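# Place the green block in the blue tray

## Task

Get the green block into the blue tray. The robot must stay upright and must not end up tipped or leaning, and nothing may be knocked or carried out of the work area.

## Robot and tools

ROBOT. A Rainbow Robotics RB-Y1: a wheeled base (two drive wheels, two rear casters, no sideways motion), a folding torso, a head with head_camera, and two seven-joint arms, each with a parallel gripper and a wrist camera (left_wrist_camera, right_wrist_camera). The camera cases stick out sideways from the hands and can strike things. The base is 0.58 m wide, extends 0.10 m in front of the wheel axle and 0.57 m behind it, and sweeps a 0.58 m radius when spinning in place.

FRAMES. Base frame: origin on the floor midway between the drive wheels, x forward, y left, z up, metres. The chest, left_hand and right_hand lines are printed in this frame. A hand point sits between the finger pads, 0.03 m inside the fingertips. The fingers point along the hand's -z axis and close along its x axis. Printed hand positions can be off, more at long reach or under load. base_odometry is in the frame the base had at scene start, heading in rad (left positive, -3.142 to 3.142). It only counts wheel turns, so slip looks like travel and bumps can turn the robot unseen.

move. Carries one action plus optional "cameras" and "blocking". An action is one of: "base" and/or "joints" (optionally with "min_time_s" or "contact_limits"); "target" alone or with "min_time_s"; or "contact_limits" alone. Calling it with no action just reports state and images.
- base: one object {"x_m_s", "turn_rad_s", "for_s"}. It is a velocity held for a duration, not a position. x_m_s is forward speed in m/s (magnitude 0.005 to 1.5, or 0; negative backs up). turn_rad_s is the left turn rate in rad/s (magnitude 0.02 to 1.509, or 0; negative turns right). for_s is 0.1 to 5 s. Omitted speeds are 0. Acceleration is about 0.4 m/s² (turns 0.5 rad/s²), so distance is roughly speed × for_s. Combining both speeds curves the path.
- joints: one object mapping joint names to absolute targets (rad; grippers in m of opening, 0 to 0.1). Ranges: torso_squat_rad 0 to 1.2 (lowers chest), torso_shift_rad -0.3 to 0.6 (hips forward), torso_pitch_rad -0.2 to 1.4 (bow forward), torso_yaw_rad -1.5 to 1.5 (left positive; raise both arms sideways at least 0.2 rad first). Left arm: shoulder_pitch -2.356 to 2.356 (negative swings forward/up), shoulder_roll 0 to 3.141 (outward), shoulder_yaw ±2.094, elbow -2.617 to 0.01 (negative bends), forearm_roll ±3.141, wrist_pitch -1.57 to 1.919, hand_roll ±2.705. Right arm is the same except right_shoulder_roll_rad runs -3.141 to 0 (negative is outward). head_pan_rad ±0.523 (left positive), head_tilt_rad -0.35 to 1.57 (down positive). Torso combos must hold: squat+shift<=1.52; squat-shift+pitch<=1.57; shift+0.5pitch-0.4squat<=0.7; shift+0.3pitch-0.5squat<=0.39.
- target: one hand's absolute pose in the base frame: {"side": "left" or "right", "x", "y", "z" in m (-3 to 3), "quat_wxyz": [w,x,y,z] as the hand lines print it}. It is solved once into joint angles, so the hand travels on an arc; break long moves into short steps. It cannot be sent while another move is still running.
- min_time_s: 0.1 to 8 s, the least duration of arm, head and torso motions.
- contact_limits: {"left_gripper_m", "right_gripper_m"} in mA, 200 to 672.5 (default 672.5); lowers grip force and stays until changed.
- cameras: list of "head_camera", "left_wrist_camera", "right_wrist_camera" or "all".
- blocking: true (default) waits until everything rests; false returns in about 0.5 s while motion continues.

wait {seconds 0 to 10, cameras}: lets time pass and reports state. stop {cameras}: brakes all running motions. zoom_image {camera, region [x0,y0,x1,y1] in pixels, at most 504×504}: enlarges part of the latest image (head 896×504, wrists 644×364). read_manual: licence texts only. finished_scene {scene: current scene number}: ends the scene irreversibly; the block must stay in the tray with no help.

RESULTS. "move" says "done" or the worst status. Hand status: "reached" (within 10 mm and 2°), "short" (with the miss), or "refused" with a reason. Joint statuses include "moving", "off_target" (resting away from target, maybe still pushing), "time_out", "contact_stop" (torso only), "limit_stop_at_<name>" (self-collision guard or built-in limit), "not_followed" (arm-collision check withheld the command), "torque_fault" (10 s freeze) and "limit_stop_at_motor_heat". A refusal or unrequested stop cancels the remaining move/wait/finished_scene calls in that reply. Base "done" only means the velocity was sent; it may have hit something. lidar_m gives 12 distances in 30° sectors counter-clockwise from straight ahead, at 0.23 m height. motor_effort shows wheel effort % (peak in brackets); high effort at rest means pushing on something. wheel_motors_off=1 means the wheels are briefly disabled. Joint torques, external torques, wrist force/torque and motor temperatures are noisy, offset readings.

GRASPING. Command an opening at least 0.005 m below the block's width; the gripper then reports "off_target" or "done", both fine. Open gently to release low over the tray.

AVOID. Falling or ending tilted; fast bending or rising with arms forward or a load; sudden stops while driving; driving into furniture (the base does not stop itself and can tip, or wheels spin); catching the upper body under a table edge. Never let the arms collide or press together (keep shoulder rolls about 0.5 rad outward when both reach forward). Don't drop the block from height, knock objects away, or push hard on fixed things. Avoid long stretched-out holds that heat motors past 80 °C.

Each tool is called after ">>>" by a JSON object that holds its "name" and its "arguments", one argument or row to a line.

## Session

>>> {"name": "move", "arguments": {

}}

Scene clock: 0.00 s.
Joint torques (N m): no reading
External joint torques (N m): no reading
Motor temperatures (°C): left_arm=[41 34 30 38 37 35 36] | right_arm=[39 40 28 31 40 39 39]
Wrist force (N): no reading
Wrist torque (N m): no reading
Wrist force, peak (N): no reading
base_odometry: x=+0.000 y=+0.000 heading=+0.000
lidar_m: 2.61 2.75 2.37 2.41 2.96 2.63 2.64 2.10 1.39 1.38 2.25 2.50
base_status: not commanded
joint_positions: torso_squat_rad=+0.350 torso_shift_rad=+0.000 torso_pitch_rad=+0.000 torso_yaw_rad=+0.000 left_shoulder_pitch_rad=+0.030 left_shoulder_roll_rad=+0.020 left_shoulder_yaw_rad=+0.037 left_elbow_rad=-0.264 left_forearm_roll_rad=+0.030 left_wrist_pitch_rad=-0.006 left_hand_roll_rad=+0.032 left_gripper_m=+0.099 right_shoulder_pitch_rad=+0.024 right_shoulder_roll_rad=-0.015 right_shoulder_yaw_rad=+0.007 right_elbow_rad=-0.152 right_forearm_roll_rad=+0.000 right_wrist_pitch_rad=-0.031 right_hand_roll_rad=+0.023 right_gripper_m=+0.100 head_pan_rad=+0.000 head_tilt_rad=+0.400
joint_status: not commanded
wheel_motors_off: 0
motor_effort: left_wheel=+1 right_wheel=+0
chest: x=-0.2280 y=-0.0008 z=+1.2475 quat_wxyz=(+1.000, +0.000, +0.000, +0.000) (m; base frame)
left_hand: x=-0.1202 y=+0.2412 z=+0.5712 quat_wxyz=(+0.991, +0.010, -0.121, +0.053) (m; base frame)
right_hand: x=-0.1642 y=-0.2317 z=+0.5653 quat_wxyz=(+0.997, -0.008, -0.080, +0.011) (m; base frame)
pictures: head_camera, left_wrist_camera, right_wrist_camera

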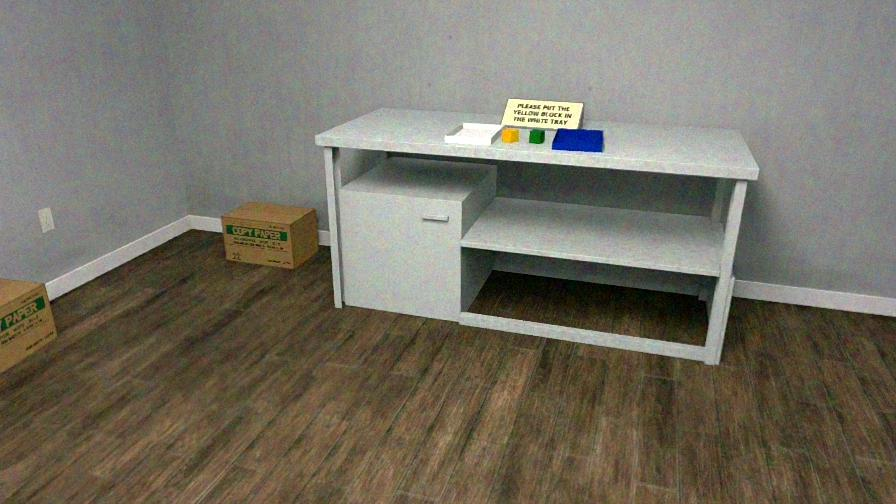

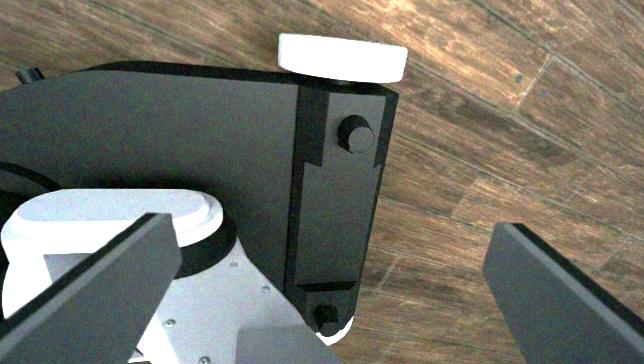

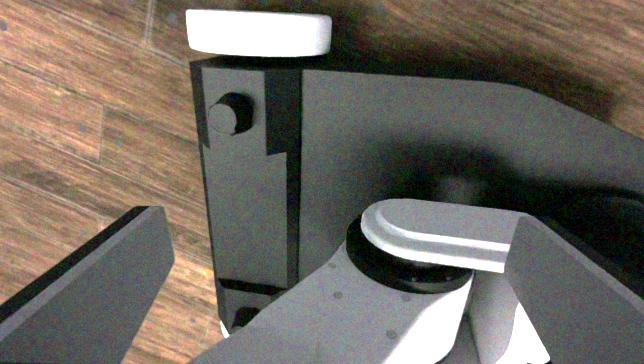

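>>> {"name": "move", "arguments": {
  "base": {"x_m_s":0.6,"for_s":2.7}
}}

>>> {"name": "move", "arguments": {
  "base": {"turn_rad_s":-0.4,"for_s":0.74},
  "joints": {"head_tilt_rad":0.7},
  "cameras": ["head_camera"]
}}

Scene clock: 15.93 s.
Joint torques (N m): left_arm=[-1.35 0.72 -0.1 -0.98 0.22 -0.63 0] | right_arm=[-1.06 -0.23 -0.37 0.09 0.15 -0.51 -0.11]
External joint torques (N m): left_arm=[0.9 -0.17 -0.18 0.41 0.21 -0.04 0.02] | right_arm=[0.2 0.67 -0.33 0.27 0.12 -0.12 -0.11]
Wrist force (N): left_arm=[2.0 2.0 -3.9] | right_arm=[0.2 1.3 -5.6]
Wrist torque (N m): left_arm=[-0.14 0.36 0.28] | right_arm=[-0.14 0.04 -0.07]
Wrist force, peak (N): left_arm=[2.4 2.0 -3.9] | right_arm=[0.2 1.0 -6.5]
move: done
base_odometry: x=+1.620 y=+0.000 heading=+0.000
lidar_m: 0.99 1.18 1.85 1.86 2.27 4.17 4.19 2.23 2.36 2.39 1.29 1.63
base_status: done (sent for 2.7 of 2.7 s)
joint_positions: torso_squat_rad=+0.350 torso_shift_rad=+0.000 torso_pitch_rad=+0.000 torso_yaw_rad=+0.000 left_shoulder_pitch_rad=+0.030 left_shoulder_roll_rad=+0.020 left_shoulder_yaw_rad=+0.037 left_elbow_rad=-0.264 left_forearm_roll_rad=+0.030 left_wrist_pitch_rad=-0.006 left_hand_roll_rad=+0.032 left_gripper_m=+0.099 right_shoulder_pitch_rad=+0.024 right_shoulder_roll_rad=-0.015 right_shoulder_yaw_rad=+0.007 right_elbow_rad=-0.152 right_forearm_roll_rad=+0.000 right_wrist_pitch_rad=-0.031 right_hand_roll_rad=+0.023 right_gripper_m=+0.100 head_pan_rad=+0.000 head_tilt_rad=+0.400
joint_status: not commanded
wheel_motors_off: 0
motor_effort: left_wheel=-1(28) right_wheel=+1(27)
chest: x=-0.2280 y=-0.0008 z=+1.2475 quat_wxyz=(+1.000, +0.000, +0.000, +0.000) (m; base frame)
left_hand: x=-0.1201 y=+0.2412 z=+0.5712 quat_wxyz=(+0.991, +0.010, -0.121, +0.053) (m; base frame)
right_hand: x=-0.1641 y=-0.2317 z=+0.5653 quat_wxyz=(+0.997, -0.008, -0.080, +0.011) (m; base frame)
pictures: none

Scene clock: 17.70 s.
Joint torques (N m): left_arm=[-1.61 1.32 -0.26 -1.05 0.19 -0.65 -0.06] | right_arm=[-1.35 0.22 -0.43 0.37 0.37 -0.39 0.12]
External joint torques (N m): left_arm=[0.64 0.43 -0.34 0.33 0.19 -0.06 -0.05] | right_arm=[-0.09 1.13 -0.38 0.56 0.34 -0.01 0.11]
Wrist force (N): left_arm=[1.8 1.9 -3.8] | right_arm=[-0.4 1.3 -5.6]
Wrist torque (N m): left_arm=[-0.12 0.34 0.27] | right_arm=[-0.13 0.02 -0.06]
Wrist force, peak (N): left_arm=[1.8 2.1 -4.0] | right_arm=[-0.1 0.6 -6.4]
move: done
base_odometry: x=+1.620 y=+0.000 heading=-0.269
lidar_m: 0.99 1.02 1.95 1.87 2.00 3.40 4.17 3.21 2.24 2.36 1.31 1.38
base_status: done (sent for 0.73 of 0.73 s)
joint_positions: torso_squat_rad=+0.350 torso_shift_rad=+0.000 torso_pitch_rad=+0.000 torso_yaw_rad=+0.000 left_shoulder_pitch_rad=+0.030 left_shoulder_roll_rad=+0.020 left_shoulder_yaw_rad=+0.037 left_elbow_rad=-0.264 left_forearm_roll_rad=+0.030 left_wrist_pitch_rad=-0.006 left_hand_roll_rad=+0.032 left_gripper_m=+0.099 right_shoulder_pitch_rad=+0.024 right_shoulder_roll_rad=-0.015 right_shoulder_yaw_rad=+0.007 right_elbow_rad=-0.152 right_forearm_roll_rad=+0.000 right_wrist_pitch_rad=-0.031 right_hand_roll_rad=+0.023 right_gripper_m=+0.100 head_pan_rad=+0.000 head_tilt_rad=+0.700
joint_status: all done
wheel_motors_off: 0
motor_effort: left_wheel=+0(22) right_wheel=-1(32)
chest: x=-0.2280 y=-0.0008 z=+1.2475 quat_wxyz=(+1.000, +0.000, +0.000, +0.000) (m; base frame)
left_hand: x=-0.1202 y=+0.2412 z=+0.5712 quat_wxyz=(+0.991, +0.010, -0.121, +0.053) (m; base frame)
right_hand: x=-0.1641 y=-0.2317 z=+0.5653 quat_wxyz=(+0.997, -0.008, -0.080, +0.011) (m; base frame)
pictures: head_camera

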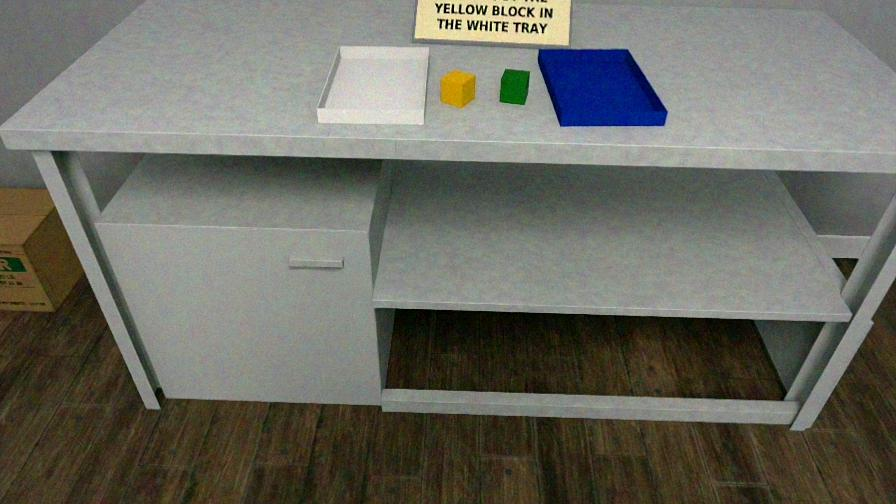

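>>> {"name": "move", "arguments": {
  "joints": {"torso_squat_rad":0.35,"torso_shift_rad":0.2,"torso_pitch_rad":0.5,"head_tilt_rad":0.6}
}}

>>> {"name": "move", "arguments": {
  "target": {"side":"right","x":0.42,"y":-0.28,"z":1.1,"quat_wxyz":[1,0,0,0]}
}}

>>> {"name": "move", "arguments": {
  "base": {"x_m_s":0.3,"for_s":1.9},
  "cameras": ["all"]
}}

Scene clock: 28.63 s.
Joint torques (N m): left_arm=[11.26 1.12 -0.08 4.87 0.14 0.44 0.03] | right_arm=[11.72 -0.1 -0.09 5.67 0.23 0.46 0.1]
External joint torques (N m): left_arm=[-0.04 0.21 -0.29 0.92 0.14 0.04 0.02] | right_arm=[-0.95 0.8 0.17 0.62 0.33 -0.16 0.12]
Wrist force (N): left_arm=[5.0 1.5 -3.6] | right_arm=[2.4 0.5 -5.2]
Wrist torque (N m): left_arm=[-0.08 0.52 0.24] | right_arm=[-0.04 0.17 -0.04]
Wrist force, peak (N): left_arm=[5.2 1.5 -3.7] | right_arm=[2.3 0.9 -6.3]
move: done
base_odometry: x=+1.620 y=+0.000 heading=-0.269
lidar_m: 0.99 1.03 1.95 1.85 1.98 3.39 4.16 3.23 2.25 2.37 1.32 1.39
base_status: not commanded
joint_positions: torso_squat_rad=+0.350 torso_shift_rad=+0.200 torso_pitch_rad=+0.500 torso_yaw_rad=+0.000 left_shoulder_pitch_rad=+0.030 left_shoulder_roll_rad=+0.020 left_shoulder_yaw_rad=+0.037 left_elbow_rad=-0.264 left_forearm_roll_rad=+0.030 left_wrist_pitch_rad=-0.006 left_hand_roll_rad=+0.032 left_gripper_m=+0.099 right_shoulder_pitch_rad=+0.024 right_shoulder_roll_rad=-0.015 right_shoulder_yaw_rad=+0.007 right_elbow_rad=-0.152 right_forearm_roll_rad=+0.000 right_wrist_pitch_rad=-0.031 right_hand_roll_rad=+0.023 right_gripper_m=+0.100 head_pan_rad=+0.000 head_tilt_rad=+0.600
joint_status: all done
wheel_motors_off: 0
motor_effort: left_wheel=+2(2) right_wheel=-5(5)
chest: x=+0.0510 y=-0.0007 z=+1.1965 quat_wxyz=(+0.969, +0.000, +0.247, +0.000) (m; base frame)
left_hand: x=-0.1788 y=+0.2412 z=+0.5514 quat_wxyz=(+0.990, +0.023, +0.128, +0.049) (m; base frame)
right_hand: x=-0.2201 y=-0.2317 z=+0.5673 quat_wxyz=(+0.985, -0.005, +0.169, +0.013) (m; base frame)
pictures: none

Scene clock: 30.67 s.
Joint torques (N m): left_arm=[11.22 0.73 0.12 4.69 0.24 0.45 0] | right_arm=[-11.47 -0.69 -8.84 3.94 0.85 -0.42 0.09]
External joint torques (N m): left_arm=[-0.08 -0.19 -0.09 0.74 0.24 0.05 -0.01] | right_arm=[1.86 1.73 0.62 0.55 0.61 -0.39 0.09]
Wrist force (N): left_arm=[5.0 1.3 -3.8] | right_arm=[0.3 1.2 -5.8]
Wrist torque (N m): left_arm=[-0.06 0.51 0.24] | right_arm=[-0.18 0.04 0.13]
Wrist force, peak (N): left_arm=[5.3 1.6 -3.7] | right_arm=[4.9 3.3 -6.0]
move: done
base_odometry: x=+1.620 y=+0.000 heading=-0.268
lidar_m: 0.98 1.03 1.95 1.86 1.98 3.39 4.16 3.21 2.24 2.37 1.30 1.37
base_status: not commanded
joint_positions: torso_squat_rad=+0.350 torso_shift_rad=+0.200 torso_pitch_rad=+0.500 torso_yaw_rad=+0.000 left_shoulder_pitch_rad=+0.030 left_shoulder_roll_rad=+0.020 left_shoulder_yaw_rad=+0.037 left_elbow_rad=-0.264 left_forearm_roll_rad=+0.030 left_wrist_pitch_rad=-0.006 left_hand_roll_rad=+0.032 left_gripper_m=+0.099 right_shoulder_pitch_rad=+0.547 right_shoulder_roll_rad=-2.182 right_shoulder_yaw_rad=-1.095 right_elbow_rad=-1.992 right_forearm_roll_rad=-1.933 right_wrist_pitch_rad=+1.345 right_hand_roll_rad=-0.790 right_gripper_m=+0.100 head_pan_rad=+0.000 head_tilt_rad=+0.600
joint_status: all done
wheel_motors_off: 0
motor_effort: left_wheel=+3(4) right_wheel=-8(10)
chest: x=+0.0510 y=-0.0007 z=+1.1965 quat_wxyz=(+0.969, +0.000, +0.247, +0.000) (m; base frame)
left_hand: x=-0.1788 y=+0.2412 z=+0.5514 quat_wxyz=(+0.990, +0.023, +0.128, +0.049) (m; base frame)
right_hand: x=+0.4200 y=-0.2797 z=+1.1002 quat_wxyz=(+1.000, +0.000, -0.001, +0.000) (m; base frame)
right_hand_status: reached (checked arc, planned for 1.7 s): 0 mm and 0.1 deg off.
pictures: none

Scene clock: 33.67 s.
Joint torques (N m): left_arm=[11.44 1.06 -0.47 4.85 0.27 0.47 -0.11] | right_arm=[-11.4 -0.71 -9.03 4.21 0.9 -0.24 0.02]
External joint torques (N m): left_arm=[0.14 0.13 -0.68 0.9 0.26 0.06 -0.12] | right_arm=[1.93 1.71 0.43 0.82 0.66 -0.22 0.02]
Wrist force (N): left_arm=[5.0 1.3 -3.7] | right_arm=[0.0 0.8 -5.7]
Wrist torque (N m): left_arm=[-0.06 0.51 0.24] | right_arm=[-0.12 -0.02 0.11]
Wrist force, peak (N): left_arm=[5.6 1.2 -3.7] | right_arm=[1.0 0.7 -6.4]
move: done
base_odometry: x=+2.170 y=-0.151 heading=-0.268
lidar_m: 0.51 0.43 0.61 1.89 1.93 3.10 4.72 2.60 2.47 2.40 1.01 1.08
base_status: done (sent for 1.9 of 1.9 s)
joint_positions: torso_squat_rad=+0.350 torso_shift_rad=+0.200 torso_pitch_rad=+0.500 torso_yaw_rad=+0.000 left_shoulder_pitch_rad=+0.030 left_shoulder_roll_rad=+0.020 left_shoulder_yaw_rad=+0.037 left_elbow_rad=-0.264 left_forearm_roll_rad=+0.030 left_wrist_pitch_rad=-0.006 left_hand_roll_rad=+0.032 left_gripper_m=+0.099 right_shoulder_pitch_rad=+0.547 right_shoulder_roll_rad=-2.182 right_shoulder_yaw_rad=-1.095 right_elbow_rad=-1.992 right_forearm_roll_rad=-1.933 right_wrist_pitch_rad=+1.345 right_hand_roll_rad=-0.790 right_gripper_m=+0.100 head_pan_rad=+0.000 head_tilt_rad=+0.600
joint_status: not commanded
wheel_motors_off: 0
motor_effort: left_wheel=+0(19) right_wheel=-1(25)
chest: x=+0.0510 y=-0.0007 z=+1.1965 quat_wxyz=(+0.969, +0.000, +0.247, +0.000) (m; base frame)
left_hand: x=-0.1787 y=+0.2412 z=+0.5514 quat_wxyz=(+0.990, +0.023, +0.128, +0.049) (m; base frame)
right_hand: x=+0.4200 y=-0.2798 z=+1.1002 quat_wxyz=(+1.000, +0.000, -0.001, +0.000) (m; base frame)
pictures: head_camera, left_wrist_camera, right_wrist_camera

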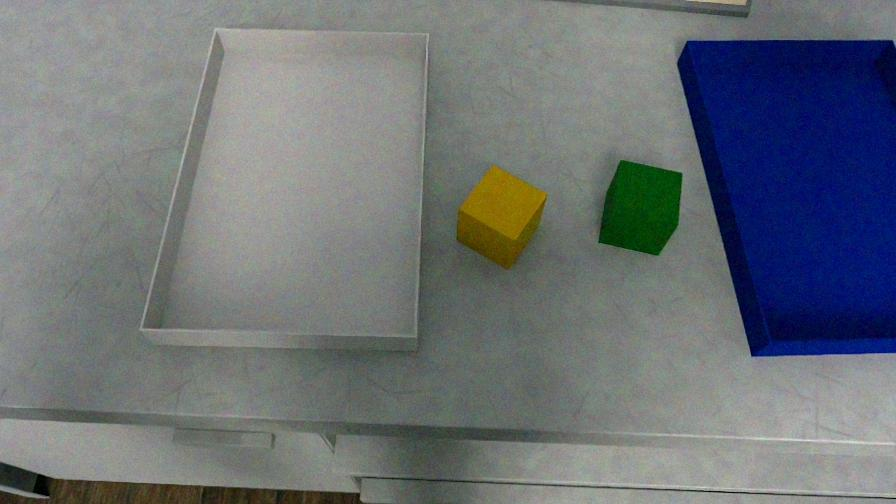

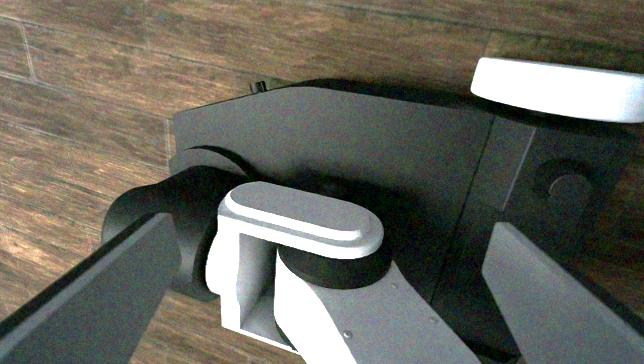

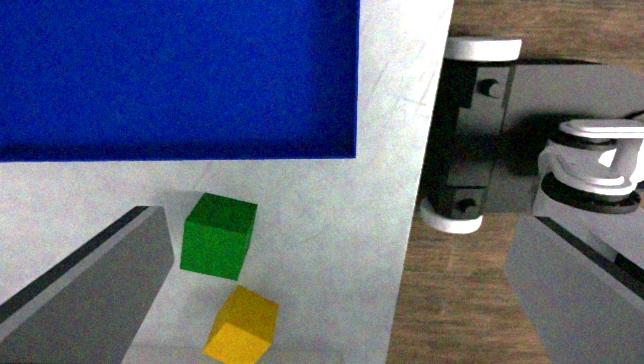

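>>> {"name": "zoom_image", "arguments": {
  "camera": "head_camera",
  "region": [560, 130, 720, 290]
}}

>>> {"name": "zoom_image", "arguments": {
  "camera": "right_wrist_camera",
  "region": [160, 170, 300, 310]
}}

Scaled by 3.150 from the camera's 896x504 image, which has a finer 1280x720 frame.

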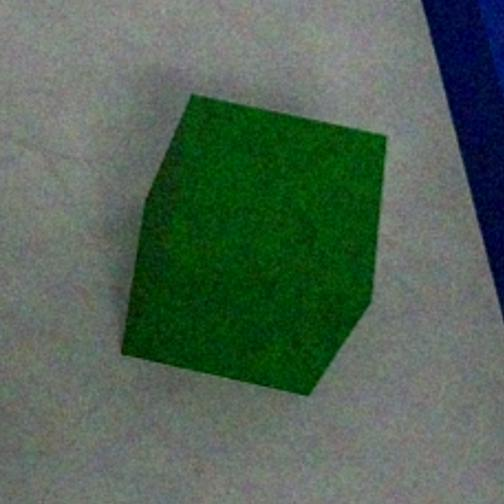

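Scaled by 3.600 from the camera's 644x364 image, which has a finer 1265x715 frame.

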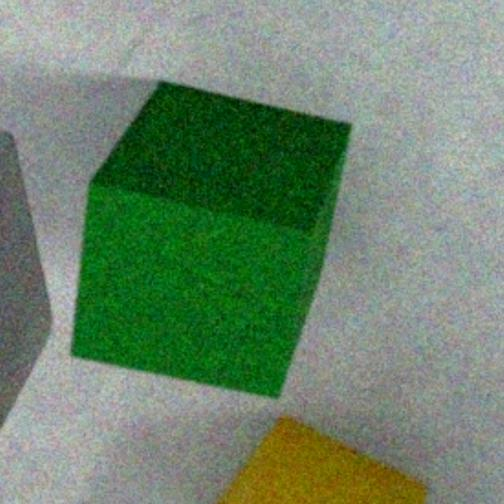

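>>> {"name": "move", "arguments": {
  "target": {"side":"right","x":0.505,"y":-0.153,"z":1.02,"quat_wxyz":[0.9922,0,0,-0.1247]},
  "cameras": ["right_wrist_camera","head_camera"]
}}

Scene clock: 51.63 s.
Joint torques (N m): left_arm=[11.23 1.1 0.21 4.91 0.05 0.57 -0.04] | right_arm=[-19.93 6.17 -9.42 4.96 0.3 -0.07 0.1]
External joint torques (N m): left_arm=[-0.07 0.18 0 0.96 0.05 0.17 -0.05] | right_arm=[1.49 1.09 -0.98 0.9 0.09 -0.06 0.1]
Wrist force (N): left_arm=[4.9 1.4 -3.8] | right_arm=[0.9 1.4 -5.4]
Wrist torque (N m): left_arm=[-0.06 0.50 0.24] | right_arm=[-0.14 0.09 0.07]
Wrist force, peak (N): left_arm=[5.3 1.4 -3.8] | right_arm=[0.7 1.6 -6.5]
move: done
base_odometry: x=+2.170 y=-0.151 heading=-0.268
lidar_m: 0.52 0.43 0.62 1.88 1.93 3.10 4.73 2.63 2.46 2.40 1.00 1.08
base_status: not commanded
joint_positions: torso_squat_rad=+0.350 torso_shift_rad=+0.200 torso_pitch_rad=+0.500 torso_yaw_rad=+0.000 left_shoulder_pitch_rad=+0.030 left_shoulder_roll_rad=+0.020 left_shoulder_yaw_rad=+0.037 left_elbow_rad=-0.264 left_forearm_roll_rad=+0.030 left_wrist_pitch_rad=-0.006 left_hand_roll_rad=+0.032 left_gripper_m=+0.099 right_shoulder_pitch_rad=+0.781 right_shoulder_roll_rad=-2.790 right_shoulder_yaw_rad=-1.120 right_elbow_rad=-1.575 right_forearm_roll_rad=-2.013 right_wrist_pitch_rad=+1.082 right_hand_roll_rad=-1.136 right_gripper_m=+0.100 head_pan_rad=+0.000 head_tilt_rad=+0.600
joint_status: all done
wheel_motors_off: 0
motor_effort: left_wheel=+0(2) right_wheel=-1(2)
chest: x=+0.0509 y=-0.0007 z=+1.1965 quat_wxyz=(+0.969, +0.000, +0.247, +0.000) (m; base frame)
left_hand: x=-0.1788 y=+0.2412 z=+0.5514 quat_wxyz=(+0.990, +0.023, +0.128, +0.049) (m; base frame)
right_hand: x=+0.5042 y=-0.1526 z=+1.0202 quat_wxyz=(+0.992, +0.001, -0.002, -0.125) (m; base frame)
right_hand_status: reached (checked arc, planned for 0.9 s): 1 mm and 0.3 deg off.
pictures: head_camera, right_wrist_camera

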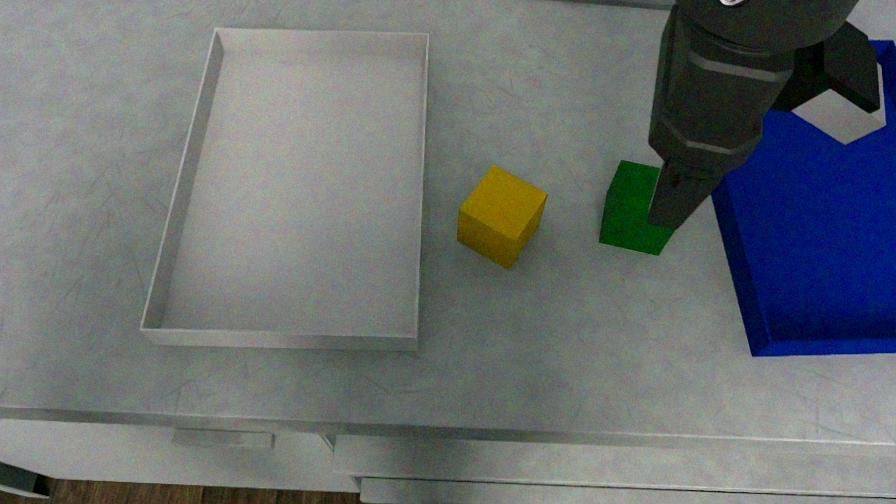

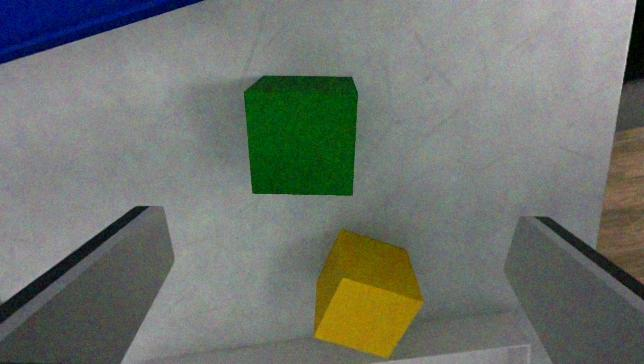

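>>> {"name": "move", "arguments": {
  "target": {"side":"right","x":0.511,"y":-0.158,"z":0.917,"quat_wxyz":[0.9922,0,0,-0.1247]},
  "min_time_s": 2
}}

>>> {"name": "move", "arguments": {
  "joints": {"right_gripper_m":0.03},
  "cameras": ["right_wrist_camera","head_camera"]
}}

Scene clock: 58.50 s.
Joint torques (N m): left_arm=[11.73 1.22 0.05 4.77 0.22 0.51 0] | right_arm=[-19.02 5.81 -6.55 4.51 0.49 -0.13 0.28]
External joint torques (N m): left_arm=[0.43 0.3 -0.16 0.82 0.22 0.11 -0.02] | right_arm=[3.55 -1.05 0.93 1.06 0.31 -0.12 0.28]
Wrist force (N): left_arm=[5.0 1.3 -3.6] | right_arm=[0.6 1.0 -5.6]
Wrist torque (N m): left_arm=[-0.07 0.51 0.24] | right_arm=[-0.13 0.05 -0.11]
Wrist force, peak (N): left_arm=[5.3 1.4 -3.8] | right_arm=[1.3 0.9 -6.3]
move: done
base_odometry: x=+2.170 y=-0.151 heading=-0.268
lidar_m: 0.52 0.43 0.62 1.88 1.92 3.11 4.74 2.61 2.47 2.41 1.00 1.08
base_status: not commanded
joint_positions: torso_squat_rad=+0.350 torso_shift_rad=+0.200 torso_pitch_rad=+0.500 torso_yaw_rad=+0.000 left_shoulder_pitch_rad=+0.030 left_shoulder_roll_rad=+0.020 left_shoulder_yaw_rad=+0.037 left_elbow_rad=-0.264 left_forearm_roll_rad=+0.030 left_wrist_pitch_rad=-0.006 left_hand_roll_rad=+0.032 left_gripper_m=+0.099 right_shoulder_pitch_rad=+1.002 right_shoulder_roll_rad=-2.927 right_shoulder_yaw_rad=-1.071 right_elbow_rad=-1.433 right_forearm_roll_rad=-1.941 right_wrist_pitch_rad=+0.892 right_hand_roll_rad=-1.115 right_gripper_m=+0.100 head_pan_rad=+0.000 head_tilt_rad=+0.600
joint_status: all done
wheel_motors_off: 0
motor_effort: left_wheel=+0(1) right_wheel=-1(2)
chest: x=+0.0509 y=-0.0007 z=+1.1965 quat_wxyz=(+0.969, +0.000, +0.247, +0.000) (m; base frame)
left_hand: x=-0.1788 y=+0.2412 z=+0.5514 quat_wxyz=(+0.990, +0.023, +0.128, +0.049) (m; base frame)
right_hand: x=+0.5109 y=-0.1578 z=+0.9174 quat_wxyz=(+0.992, +0.000, -0.001, -0.125) (m; base frame)
right_hand_status: reached (checked arc, planned for 2.0 s): 0 mm and 0.1 deg off.
pictures: none

Scene clock: 59.83 s.
Joint torques (N m): left_arm=[11.59 0.9 0.47 4.84 0.22 0.6 -0.02] | right_arm=[-20.01 6.1 -6.48 4.25 0.55 -0.42 0.21]
External joint torques (N m): left_arm=[0.29 -0.02 0.26 0.9 0.22 0.2 -0.03] | right_arm=[2.56 -0.76 1 0.8 0.37 -0.41 0.21]
Wrist force (N): left_arm=[5.0 1.4 -3.6] | right_arm=[0.7 0.5 -5.4]
Wrist torque (N m): left_arm=[-0.08 0.51 0.25] | right_arm=[-0.08 0.03 -0.13]
Wrist force, peak (N): left_arm=[5.1 1.6 -3.8] | right_arm=[0.5 1.2 -6.4]
move: off_target
base_odometry: x=+2.170 y=-0.151 heading=-0.268
lidar_m: 0.51 0.44 0.64 1.88 1.94 3.10 4.73 2.61 2.45 2.40 1.00 1.07
base_status: not commanded
joint_positions: torso_squat_rad=+0.350 torso_shift_rad=+0.200 torso_pitch_rad=+0.500 torso_yaw_rad=+0.000 left_shoulder_pitch_rad=+0.030 left_shoulder_roll_rad=+0.020 left_shoulder_yaw_rad=+0.037 left_elbow_rad=-0.264 left_forearm_roll_rad=+0.030 left_wrist_pitch_rad=-0.006 left_hand_roll_rad=+0.032 left_gripper_m=+0.099 right_shoulder_pitch_rad=+1.002 right_shoulder_roll_rad=-2.927 right_shoulder_yaw_rad=-1.071 right_elbow_rad=-1.433 right_forearm_roll_rad=-1.941 right_wrist_pitch_rad=+0.892 right_hand_roll_rad=-1.115 right_gripper_m=+0.049 head_pan_rad=+0.000 head_tilt_rad=+0.600
joint_status: right_gripper_m off_target (ended at +0.049, target +0.030)
wheel_motors_off: 0
motor_effort: left_wheel=+0(1) right_wheel=-1(1)
chest: x=+0.0509 y=-0.0007 z=+1.1965 quat_wxyz=(+0.969, +0.000, +0.247, +0.000) (m; base frame)
left_hand: x=-0.1788 y=+0.2412 z=+0.5514 quat_wxyz=(+0.990, +0.023, +0.128, +0.049) (m; base frame)
right_hand: x=+0.5109 y=-0.1579 z=+0.9174 quat_wxyz=(+0.992, +0.000, -0.001, -0.125) (m; base frame)
pictures: head_camera, right_wrist_camera

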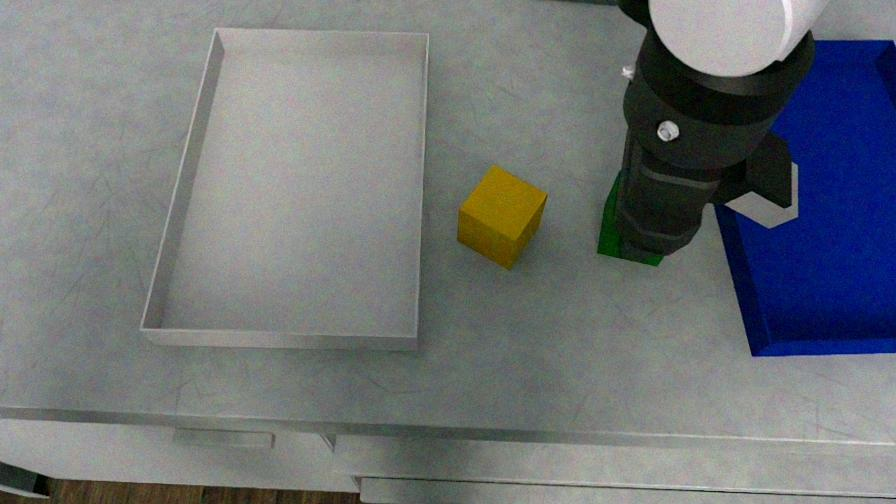

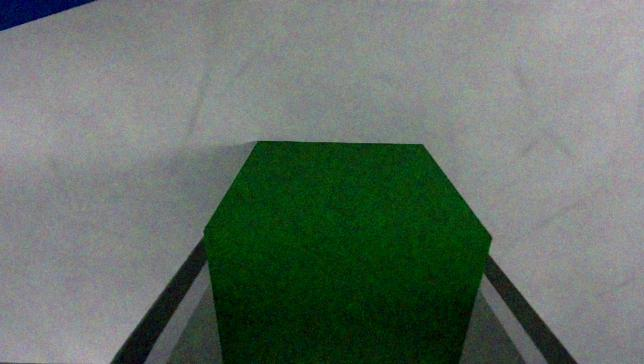

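>>> {"name": "move", "arguments": {
  "target": {"side":"right","x":0.511,"y":-0.158,"z":1.02,"quat_wxyz":[0.9922,0,0,-0.1247]}
}}

>>> {"name": "move", "arguments": {
  "target": {"side":"right","x":0.53,"y":-0.33,"z":1.02,"quat_wxyz":[0.9922,0,0,-0.1247]},
  "cameras": ["right_wrist_camera","head_camera"]
}}

>>> {"name": "move", "arguments": {
  "target": {"side":"right","x":0.53,"y":-0.33,"z":0.928,"quat_wxyz":[0.9922,0,0,-0.1247]},
  "min_time_s": 2,
  "cameras": ["right_wrist_camera","head_camera"]
}}

Scene clock: 65.10 s.
Joint torques (N m): left_arm=[11.35 0.74 0.22 4.67 0.08 0.43 0.01] | right_arm=[-18.81 4.55 -9.16 3.38 0.57 -0.4 0.37]
External joint torques (N m): left_arm=[0.05 -0.18 0.01 0.72 0.08 0.02 0] | right_arm=[2.87 -0.64 -0.79 -0.77 0.36 -0.39 0.37]
Wrist force (N): left_arm=[5.1 1.5 -3.8] | right_arm=[1.3 0.9 -6.6]
Wrist torque (N m): left_arm=[-0.09 0.51 0.24] | right_arm=[-0.08 0.13 -0.03]
Wrist force, peak (N): left_arm=[5.2 1.4 -4.0] | right_arm=[0.2 1.5 -8.3]
move: done
base_odometry: x=+2.170 y=-0.151 heading=-0.268
lidar_m: 0.53 0.44 0.62 1.89 1.95 3.09 4.74 2.62 2.46 2.41 1.00 1.08
base_status: not commanded
joint_positions: torso_squat_rad=+0.350 torso_shift_rad=+0.200 torso_pitch_rad=+0.500 torso_yaw_rad=+0.000 left_shoulder_pitch_rad=+0.030 left_shoulder_roll_rad=+0.020 left_shoulder_yaw_rad=+0.037 left_elbow_rad=-0.264 left_forearm_roll_rad=+0.030 left_wrist_pitch_rad=-0.006 left_hand_roll_rad=+0.032 left_gripper_m=+0.099 right_shoulder_pitch_rad=+0.792 right_shoulder_roll_rad=-2.796 right_shoulder_yaw_rad=-1.121 right_elbow_rad=-1.532 right_forearm_roll_rad=-2.028 right_wrist_pitch_rad=+1.096 right_hand_roll_rad=-1.096 right_gripper_m=+0.049 head_pan_rad=+0.000 head_tilt_rad=+0.600
joint_status: all done
wheel_motors_off: 0
motor_effort: left_wheel=+0(1) right_wheel=+0(4)
chest: x=+0.0509 y=-0.0008 z=+1.1965 quat_wxyz=(+0.969, +0.000, +0.247, +0.000) (m; base frame)
left_hand: x=-0.1788 y=+0.2412 z=+0.5514 quat_wxyz=(+0.990, +0.023, +0.128, +0.049) (m; base frame)
right_hand: x=+0.5112 y=-0.1580 z=+1.0202 quat_wxyz=(+0.992, +0.000, +0.000, -0.125) (m; base frame)
right_hand_status: reached (checked arc, planned for 0.5 s): 0 mm and 0.0 deg off.
pictures: none

Scene clock: 66.70 s.
Joint torques (N m): left_arm=[11.39 0.87 0.05 4.77 0.29 0.41 0.02] | right_arm=[-18.76 3.9 -8.93 4.4 0.2 -0.26 -0.2]
External joint torques (N m): left_arm=[0.08 -0.06 -0.16 0.82 0.29 0.01 0.01] | right_arm=[0.64 0.02 -0.87 -0.01 -0.03 -0.23 -0.2]
Wrist force (N): left_arm=[5.1 1.4 -3.8] | right_arm=[0.5 1.5 -7.1]
Wrist torque (N m): left_arm=[-0.08 0.53 0.24] | right_arm=[-0.18 0.05 -0.13]
Wrist force, peak (N): left_arm=[5.3 1.9 -3.8] | right_arm=[1.0 2.2 -7.6]
move: done
base_odometry: x=+2.170 y=-0.151 heading=-0.268
lidar_m: 0.52 0.43 0.63 1.88 1.94 3.11 4.72 2.61 2.47 2.40 1.01 1.10
base_status: not commanded
joint_positions: torso_squat_rad=+0.350 torso_shift_rad=+0.200 torso_pitch_rad=+0.500 torso_yaw_rad=+0.000 left_shoulder_pitch_rad=+0.030 left_shoulder_roll_rad=+0.020 left_shoulder_yaw_rad=+0.037 left_elbow_rad=-0.264 left_forearm_roll_rad=+0.030 left_wrist_pitch_rad=-0.006 left_hand_roll_rad=+0.032 left_gripper_m=+0.099 right_shoulder_pitch_rad=+0.891 right_shoulder_roll_rad=-2.502 right_shoulder_yaw_rad=-1.066 right_elbow_rad=-1.354 right_forearm_roll_rad=-2.060 right_wrist_pitch_rad=+1.145 right_hand_roll_rad=-0.617 right_gripper_m=+0.049 head_pan_rad=+0.000 head_tilt_rad=+0.600
joint_status: all done
wheel_motors_off: 0
motor_effort: left_wheel=+1(2) right_wheel=+0(3)
chest: x=+0.0509 y=-0.0008 z=+1.1965 quat_wxyz=(+0.969, +0.000, +0.247, +0.000) (m; base frame)
left_hand: x=-0.1788 y=+0.2412 z=+0.5514 quat_wxyz=(+0.990, +0.023, +0.128, +0.049) (m; base frame)
right_hand: x=+0.5299 y=-0.3300 z=+1.0199 quat_wxyz=(+0.992, +0.000, -0.001, -0.125) (m; base frame)
right_hand_status: reached (checked arc, planned for 0.6 s): 0 mm and 0.1 deg off.
pictures: head_camera, right_wrist_camera

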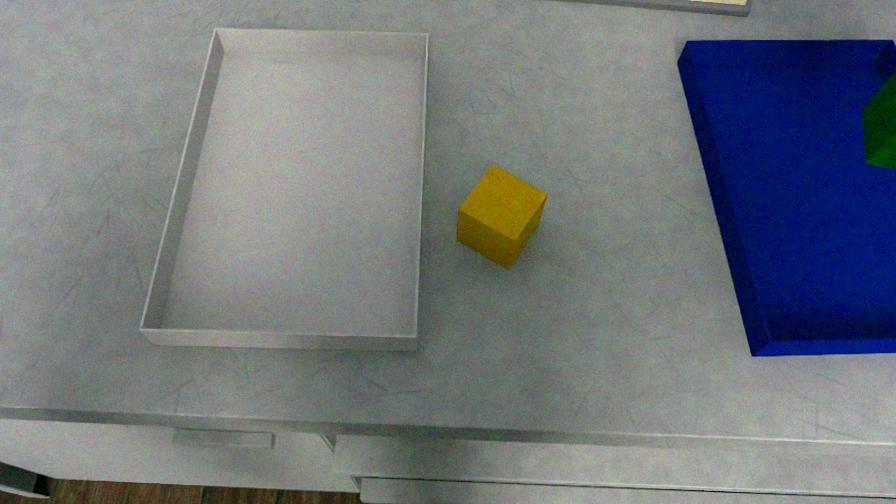

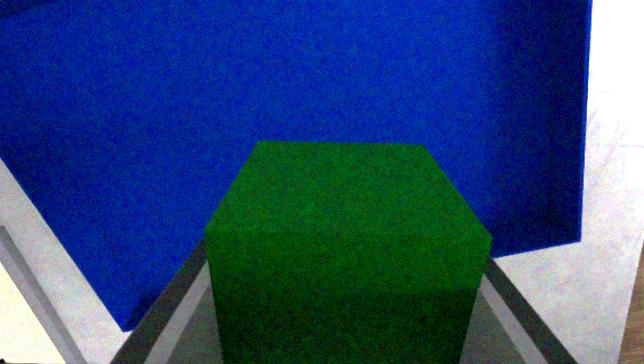

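Scene clock: 69.03 s.
Joint torques (N m): left_arm=[11.16 0.67 -0.3 4.96 0.19 0.44 -0.08] | right_arm=[-17.78 6.4 -6 5.84 0.21 -0.23 0.26]
External joint torques (N m): left_arm=[-0.14 -0.25 -0.51 1.01 0.19 0.04 -0.09] | right_arm=[2.57 -0.77 0.84 1.49 0.01 -0.2 0.26]
Wrist force (N): left_arm=[5.1 1.5 -3.8] | right_arm=[1.3 0.8 -5.9]
Wrist torque (N m): left_arm=[-0.10 0.52 0.24] | right_arm=[-0.12 0.14 -0.12]
Wrist force, peak (N): left_arm=[5.2 1.3 -4.0] | right_arm=[0.9 0.8 -7.2]
move: done
base_odometry: x=+2.170 y=-0.151 heading=-0.268
lidar_m: 0.51 0.44 0.61 1.88 1.94 3.10 4.74 2.64 2.47 2.40 1.01 1.08
base_status: not commanded
joint_positions: torso_squat_rad=+0.350 torso_shift_rad=+0.200 torso_pitch_rad=+0.500 torso_yaw_rad=+0.000 left_shoulder_pitch_rad=+0.030 left_shoulder_roll_rad=+0.020 left_shoulder_yaw_rad=+0.037 left_elbow_rad=-0.264 left_forearm_roll_rad=+0.030 left_wrist_pitch_rad=-0.006 left_hand_roll_rad=+0.032 left_gripper_m=+0.099 right_shoulder_pitch_rad=+1.103 right_shoulder_roll_rad=-2.627 right_shoulder_yaw_rad=-1.046 right_elbow_rad=-1.262 right_forearm_roll_rad=-2.075 right_wrist_pitch_rad=+0.936 right_hand_roll_rad=-0.589 right_gripper_m=+0.049 head_pan_rad=+0.000 head_tilt_rad=+0.600
joint_status: all done
wheel_motors_off: 0
motor_effort: left_wheel=+0(1) right_wheel=+0(1)
chest: x=+0.0509 y=-0.0008 z=+1.1965 quat_wxyz=(+0.969, +0.000, +0.247, +0.000) (m; base frame)
left_hand: x=-0.1788 y=+0.2412 z=+0.5514 quat_wxyz=(+0.990, +0.023, +0.128, +0.049) (m; base frame)
right_hand: x=+0.5300 y=-0.3298 z=+0.9282 quat_wxyz=(+0.992, +0.000, -0.001, -0.125) (m; base frame)
right_hand_status: reached (checked arc, planned for 2.0 s): 0 mm and 0.1 deg off.
pictures: head_camera, right_wrist_camera

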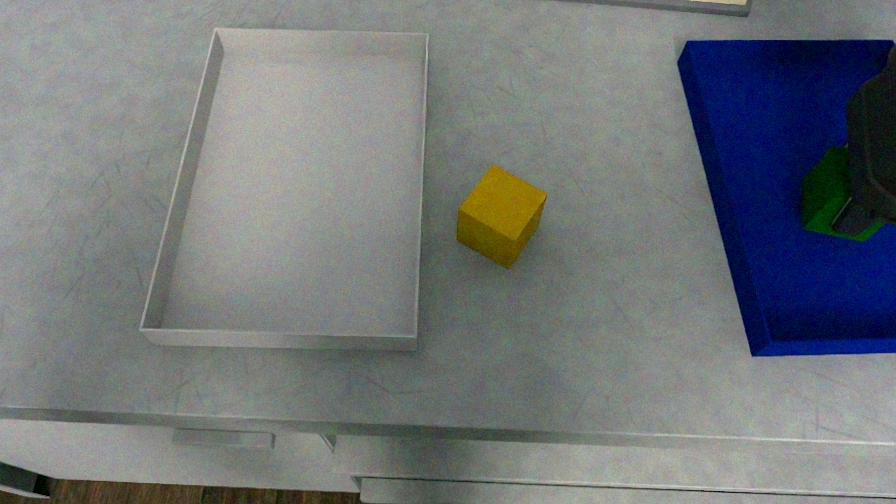

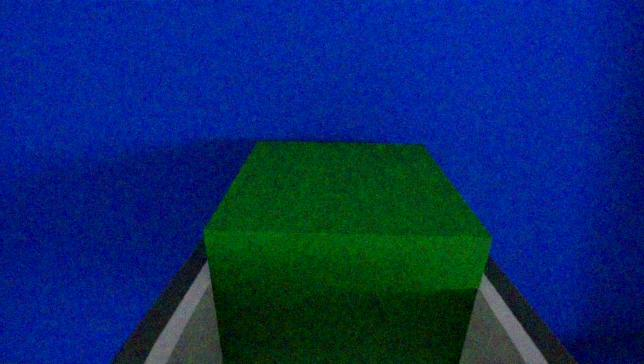

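>>> {"name": "move", "arguments": {
  "target": {"side":"right","x":0.53,"y":-0.33,"z":0.922,"quat_wxyz":[0.9922,0,0,-0.1247]}
}}

>>> {"name": "move", "arguments": {
  "joints": {"right_gripper_m":0.085}
}}

>>> {"name": "move", "arguments": {
  "target": {"side":"right","x":0.53,"y":-0.33,"z":1.06,"quat_wxyz":[0.9922,0,0,-0.1247]},
  "cameras": ["right_wrist_camera","head_camera"]
}}

Scene clock: 72.33 s.
Joint torques (N m): left_arm=[11.24 1.02 0.14 4.74 0.23 0.5 -0.08] | right_arm=[-18.03 6.92 -7.35 5.64 0.36 -0.13 0.21]
External joint torques (N m): left_arm=[-0.06 0.1 -0.07 0.79 0.23 0.1 -0.1] | right_arm=[2.39 -0.48 -0.61 1.29 0.16 -0.1 0.21]
Wrist force (N): left_arm=[5.0 1.6 -3.8] | right_arm=[0.8 1.0 -6.3]
Wrist torque (N m): left_arm=[-0.09 0.52 0.24] | right_arm=[-0.13 0.07 -0.09]
Wrist force, peak (N): left_arm=[5.2 1.7 -3.9] | right_arm=[1.1 0.9 -7.6]
move: done
base_odometry: x=+2.170 y=-0.151 heading=-0.268
lidar_m: 0.51 0.44 0.63 1.88 1.94 3.09 4.74 2.60 2.47 2.42 1.01 1.08
base_status: not commanded
joint_positions: torso_squat_rad=+0.350 torso_shift_rad=+0.200 torso_pitch_rad=+0.500 torso_yaw_rad=+0.000 left_shoulder_pitch_rad=+0.030 left_shoulder_roll_rad=+0.020 left_shoulder_yaw_rad=+0.037 left_elbow_rad=-0.264 left_forearm_roll_rad=+0.030 left_wrist_pitch_rad=-0.006 left_hand_roll_rad=+0.032 left_gripper_m=+0.099 right_shoulder_pitch_rad=+1.118 right_shoulder_roll_rad=-2.637 right_shoulder_yaw_rad=-1.046 right_elbow_rad=-1.250 right_forearm_roll_rad=-2.078 right_wrist_pitch_rad=+0.926 right_hand_roll_rad=-0.584 right_gripper_m=+0.049 head_pan_rad=+0.000 head_tilt_rad=+0.600
joint_status: all done
wheel_motors_off: 0
motor_effort: left_wheel=+0(1) right_wheel=-1(2)
chest: x=+0.0509 y=-0.0008 z=+1.1965 quat_wxyz=(+0.969, +0.000, +0.247, +0.000) (m; base frame)
left_hand: x=-0.1788 y=+0.2412 z=+0.5514 quat_wxyz=(+0.990, +0.023, +0.128, +0.049) (m; base frame)
right_hand: x=+0.5299 y=-0.3299 z=+0.9222 quat_wxyz=(+0.992, +0.000, +0.000, -0.125) (m; base frame)
right_hand_status: reached (checked arc, planned for 0.1 s): 0 mm and 0.0 deg off.
pictures: none

Scene clock: 73.23 s.
Joint torques (N m): left_arm=[11.45 0.97 0.48 4.62 0.23 0.5 -0.06] | right_arm=[-17.76 6.95 -6.78 5.61 0.48 -0.22 0.25]
External joint torques (N m): left_arm=[0.15 0.05 0.27 0.67 0.23 0.1 -0.07] | right_arm=[2.66 -0.44 -0.04 1.26 0.28 -0.19 0.25]
Wrist force (N): left_arm=[5.0 1.3 -3.7] | right_arm=[1.1 0.8 -5.4]
Wrist torque (N m): left_arm=[-0.06 0.51 0.24] | right_arm=[-0.12 0.08 -0.10]
Wrist force, peak (N): left_arm=[5.3 1.4 -3.9] | right_arm=[1.1 0.7 -6.1]
move: done
base_odometry: x=+2.170 y=-0.151 heading=-0.268
lidar_m: 0.52 0.43 0.61 1.88 1.94 3.10 4.73 2.61 2.47 2.40 1.02 1.09
base_status: not commanded
joint_positions: torso_squat_rad=+0.350 torso_shift_rad=+0.200 torso_pitch_rad=+0.500 torso_yaw_rad=+0.000 left_shoulder_pitch_rad=+0.030 left_shoulder_roll_rad=+0.020 left_shoulder_yaw_rad=+0.037 left_elbow_rad=-0.264 left_forearm_roll_rad=+0.030 left_wrist_pitch_rad=-0.006 left_hand_roll_rad=+0.032 left_gripper_m=+0.099 right_shoulder_pitch_rad=+1.118 right_shoulder_roll_rad=-2.637 right_shoulder_yaw_rad=-1.046 right_elbow_rad=-1.250 right_forearm_roll_rad=-2.078 right_wrist_pitch_rad=+0.926 right_hand_roll_rad=-0.584 right_gripper_m=+0.085 head_pan_rad=+0.000 head_tilt_rad=+0.600
joint_status: all done
wheel_motors_off: 0
motor_effort: left_wheel=+0(1) right_wheel=-1(1)
chest: x=+0.0509 y=-0.0008 z=+1.1965 quat_wxyz=(+0.969, +0.000, +0.247, +0.000) (m; base frame)
left_hand: x=-0.1788 y=+0.2412 z=+0.5514 quat_wxyz=(+0.990, +0.023, +0.128, +0.049) (m; base frame)
right_hand: x=+0.5299 y=-0.3299 z=+0.9222 quat_wxyz=(+0.992, +0.000, +0.000, -0.125) (m; base frame)
pictures: none

Scene clock: 74.37 s.
Joint torques (N m): left_arm=[11.19 1.1 -0.07 4.75 0.22 0.49 0.06] | right_arm=[-16.22 2.7 -8.87 3.66 0.5 -0.32 -0.41]
External joint torques (N m): left_arm=[-0.11 0.18 -0.28 0.81 0.22 0.09 0.05] | right_arm=[2.89 0.12 -0.55 -0.81 0.26 -0.29 -0.41]
Wrist force (N): left_arm=[4.9 1.4 -3.9] | right_arm=[1.1 1.1 -6.0]
Wrist torque (N m): left_arm=[-0.07 0.50 0.24] | right_arm=[-0.15 0.11 0.07]
Wrist force, peak (N): left_arm=[5.3 1.4 -3.8] | right_arm=[0.5 0.5 -6.9]
move: done
base_odometry: x=+2.170 y=-0.151 heading=-0.268
lidar_m: 0.50 0.43 0.63 1.88 1.94 3.10 4.74 2.61 2.46 2.40 1.02 1.09
base_status: not commanded
joint_positions: torso_squat_rad=+0.350 torso_shift_rad=+0.200 torso_pitch_rad=+0.500 torso_yaw_rad=+0.000 left_shoulder_pitch_rad=+0.030 left_shoulder_roll_rad=+0.020 left_shoulder_yaw_rad=+0.037 left_elbow_rad=-0.264 left_forearm_roll_rad=+0.030 left_wrist_pitch_rad=-0.006 left_hand_roll_rad=+0.032 left_gripper_m=+0.099 right_shoulder_pitch_rad=+0.809 right_shoulder_roll_rad=-2.474 right_shoulder_yaw_rad=-1.082 right_elbow_rad=-1.345 right_forearm_roll_rad=-2.069 right_wrist_pitch_rad=+1.250 right_hand_roll_rad=-0.609 right_gripper_m=+0.085 head_pan_rad=+0.000 head_tilt_rad=+0.600
joint_status: all done
wheel_motors_off: 0
motor_effort: left_wheel=+0(1) right_wheel=+0(2)
chest: x=+0.0509 y=-0.0008 z=+1.1965 quat_wxyz=(+0.969, +0.000, +0.247, +0.000) (m; base frame)
left_hand: x=-0.1788 y=+0.2412 z=+0.5514 quat_wxyz=(+0.990, +0.023, +0.128, +0.049) (m; base frame)
right_hand: x=+0.5304 y=-0.3301 z=+1.0594 quat_wxyz=(+0.992, +0.000, +0.000, -0.125) (m; base frame)
right_hand_status: reached (checked arc, planned for 0.6 s): 1 mm and 0.0 deg off.
pictures: head_camera, right_wrist_camera

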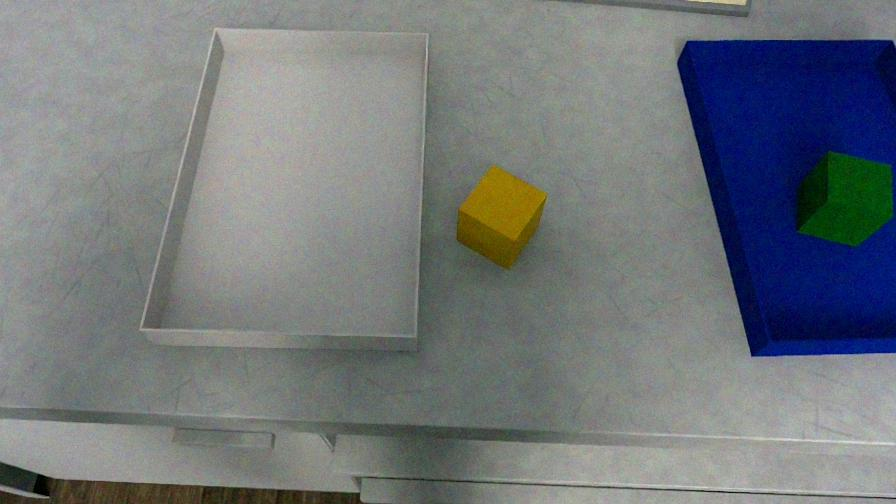

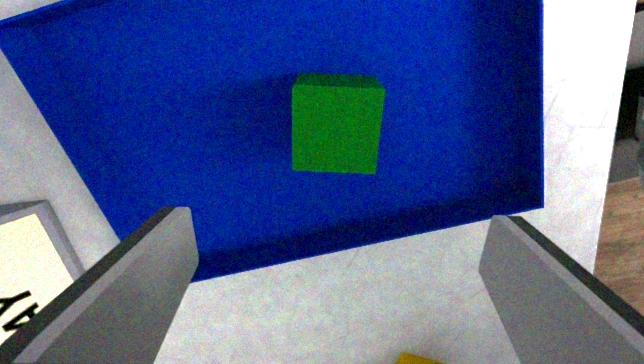

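>>> {"name": "finished_scene", "arguments": {
  "scene": 1
}}

The scene is finished: the task was done.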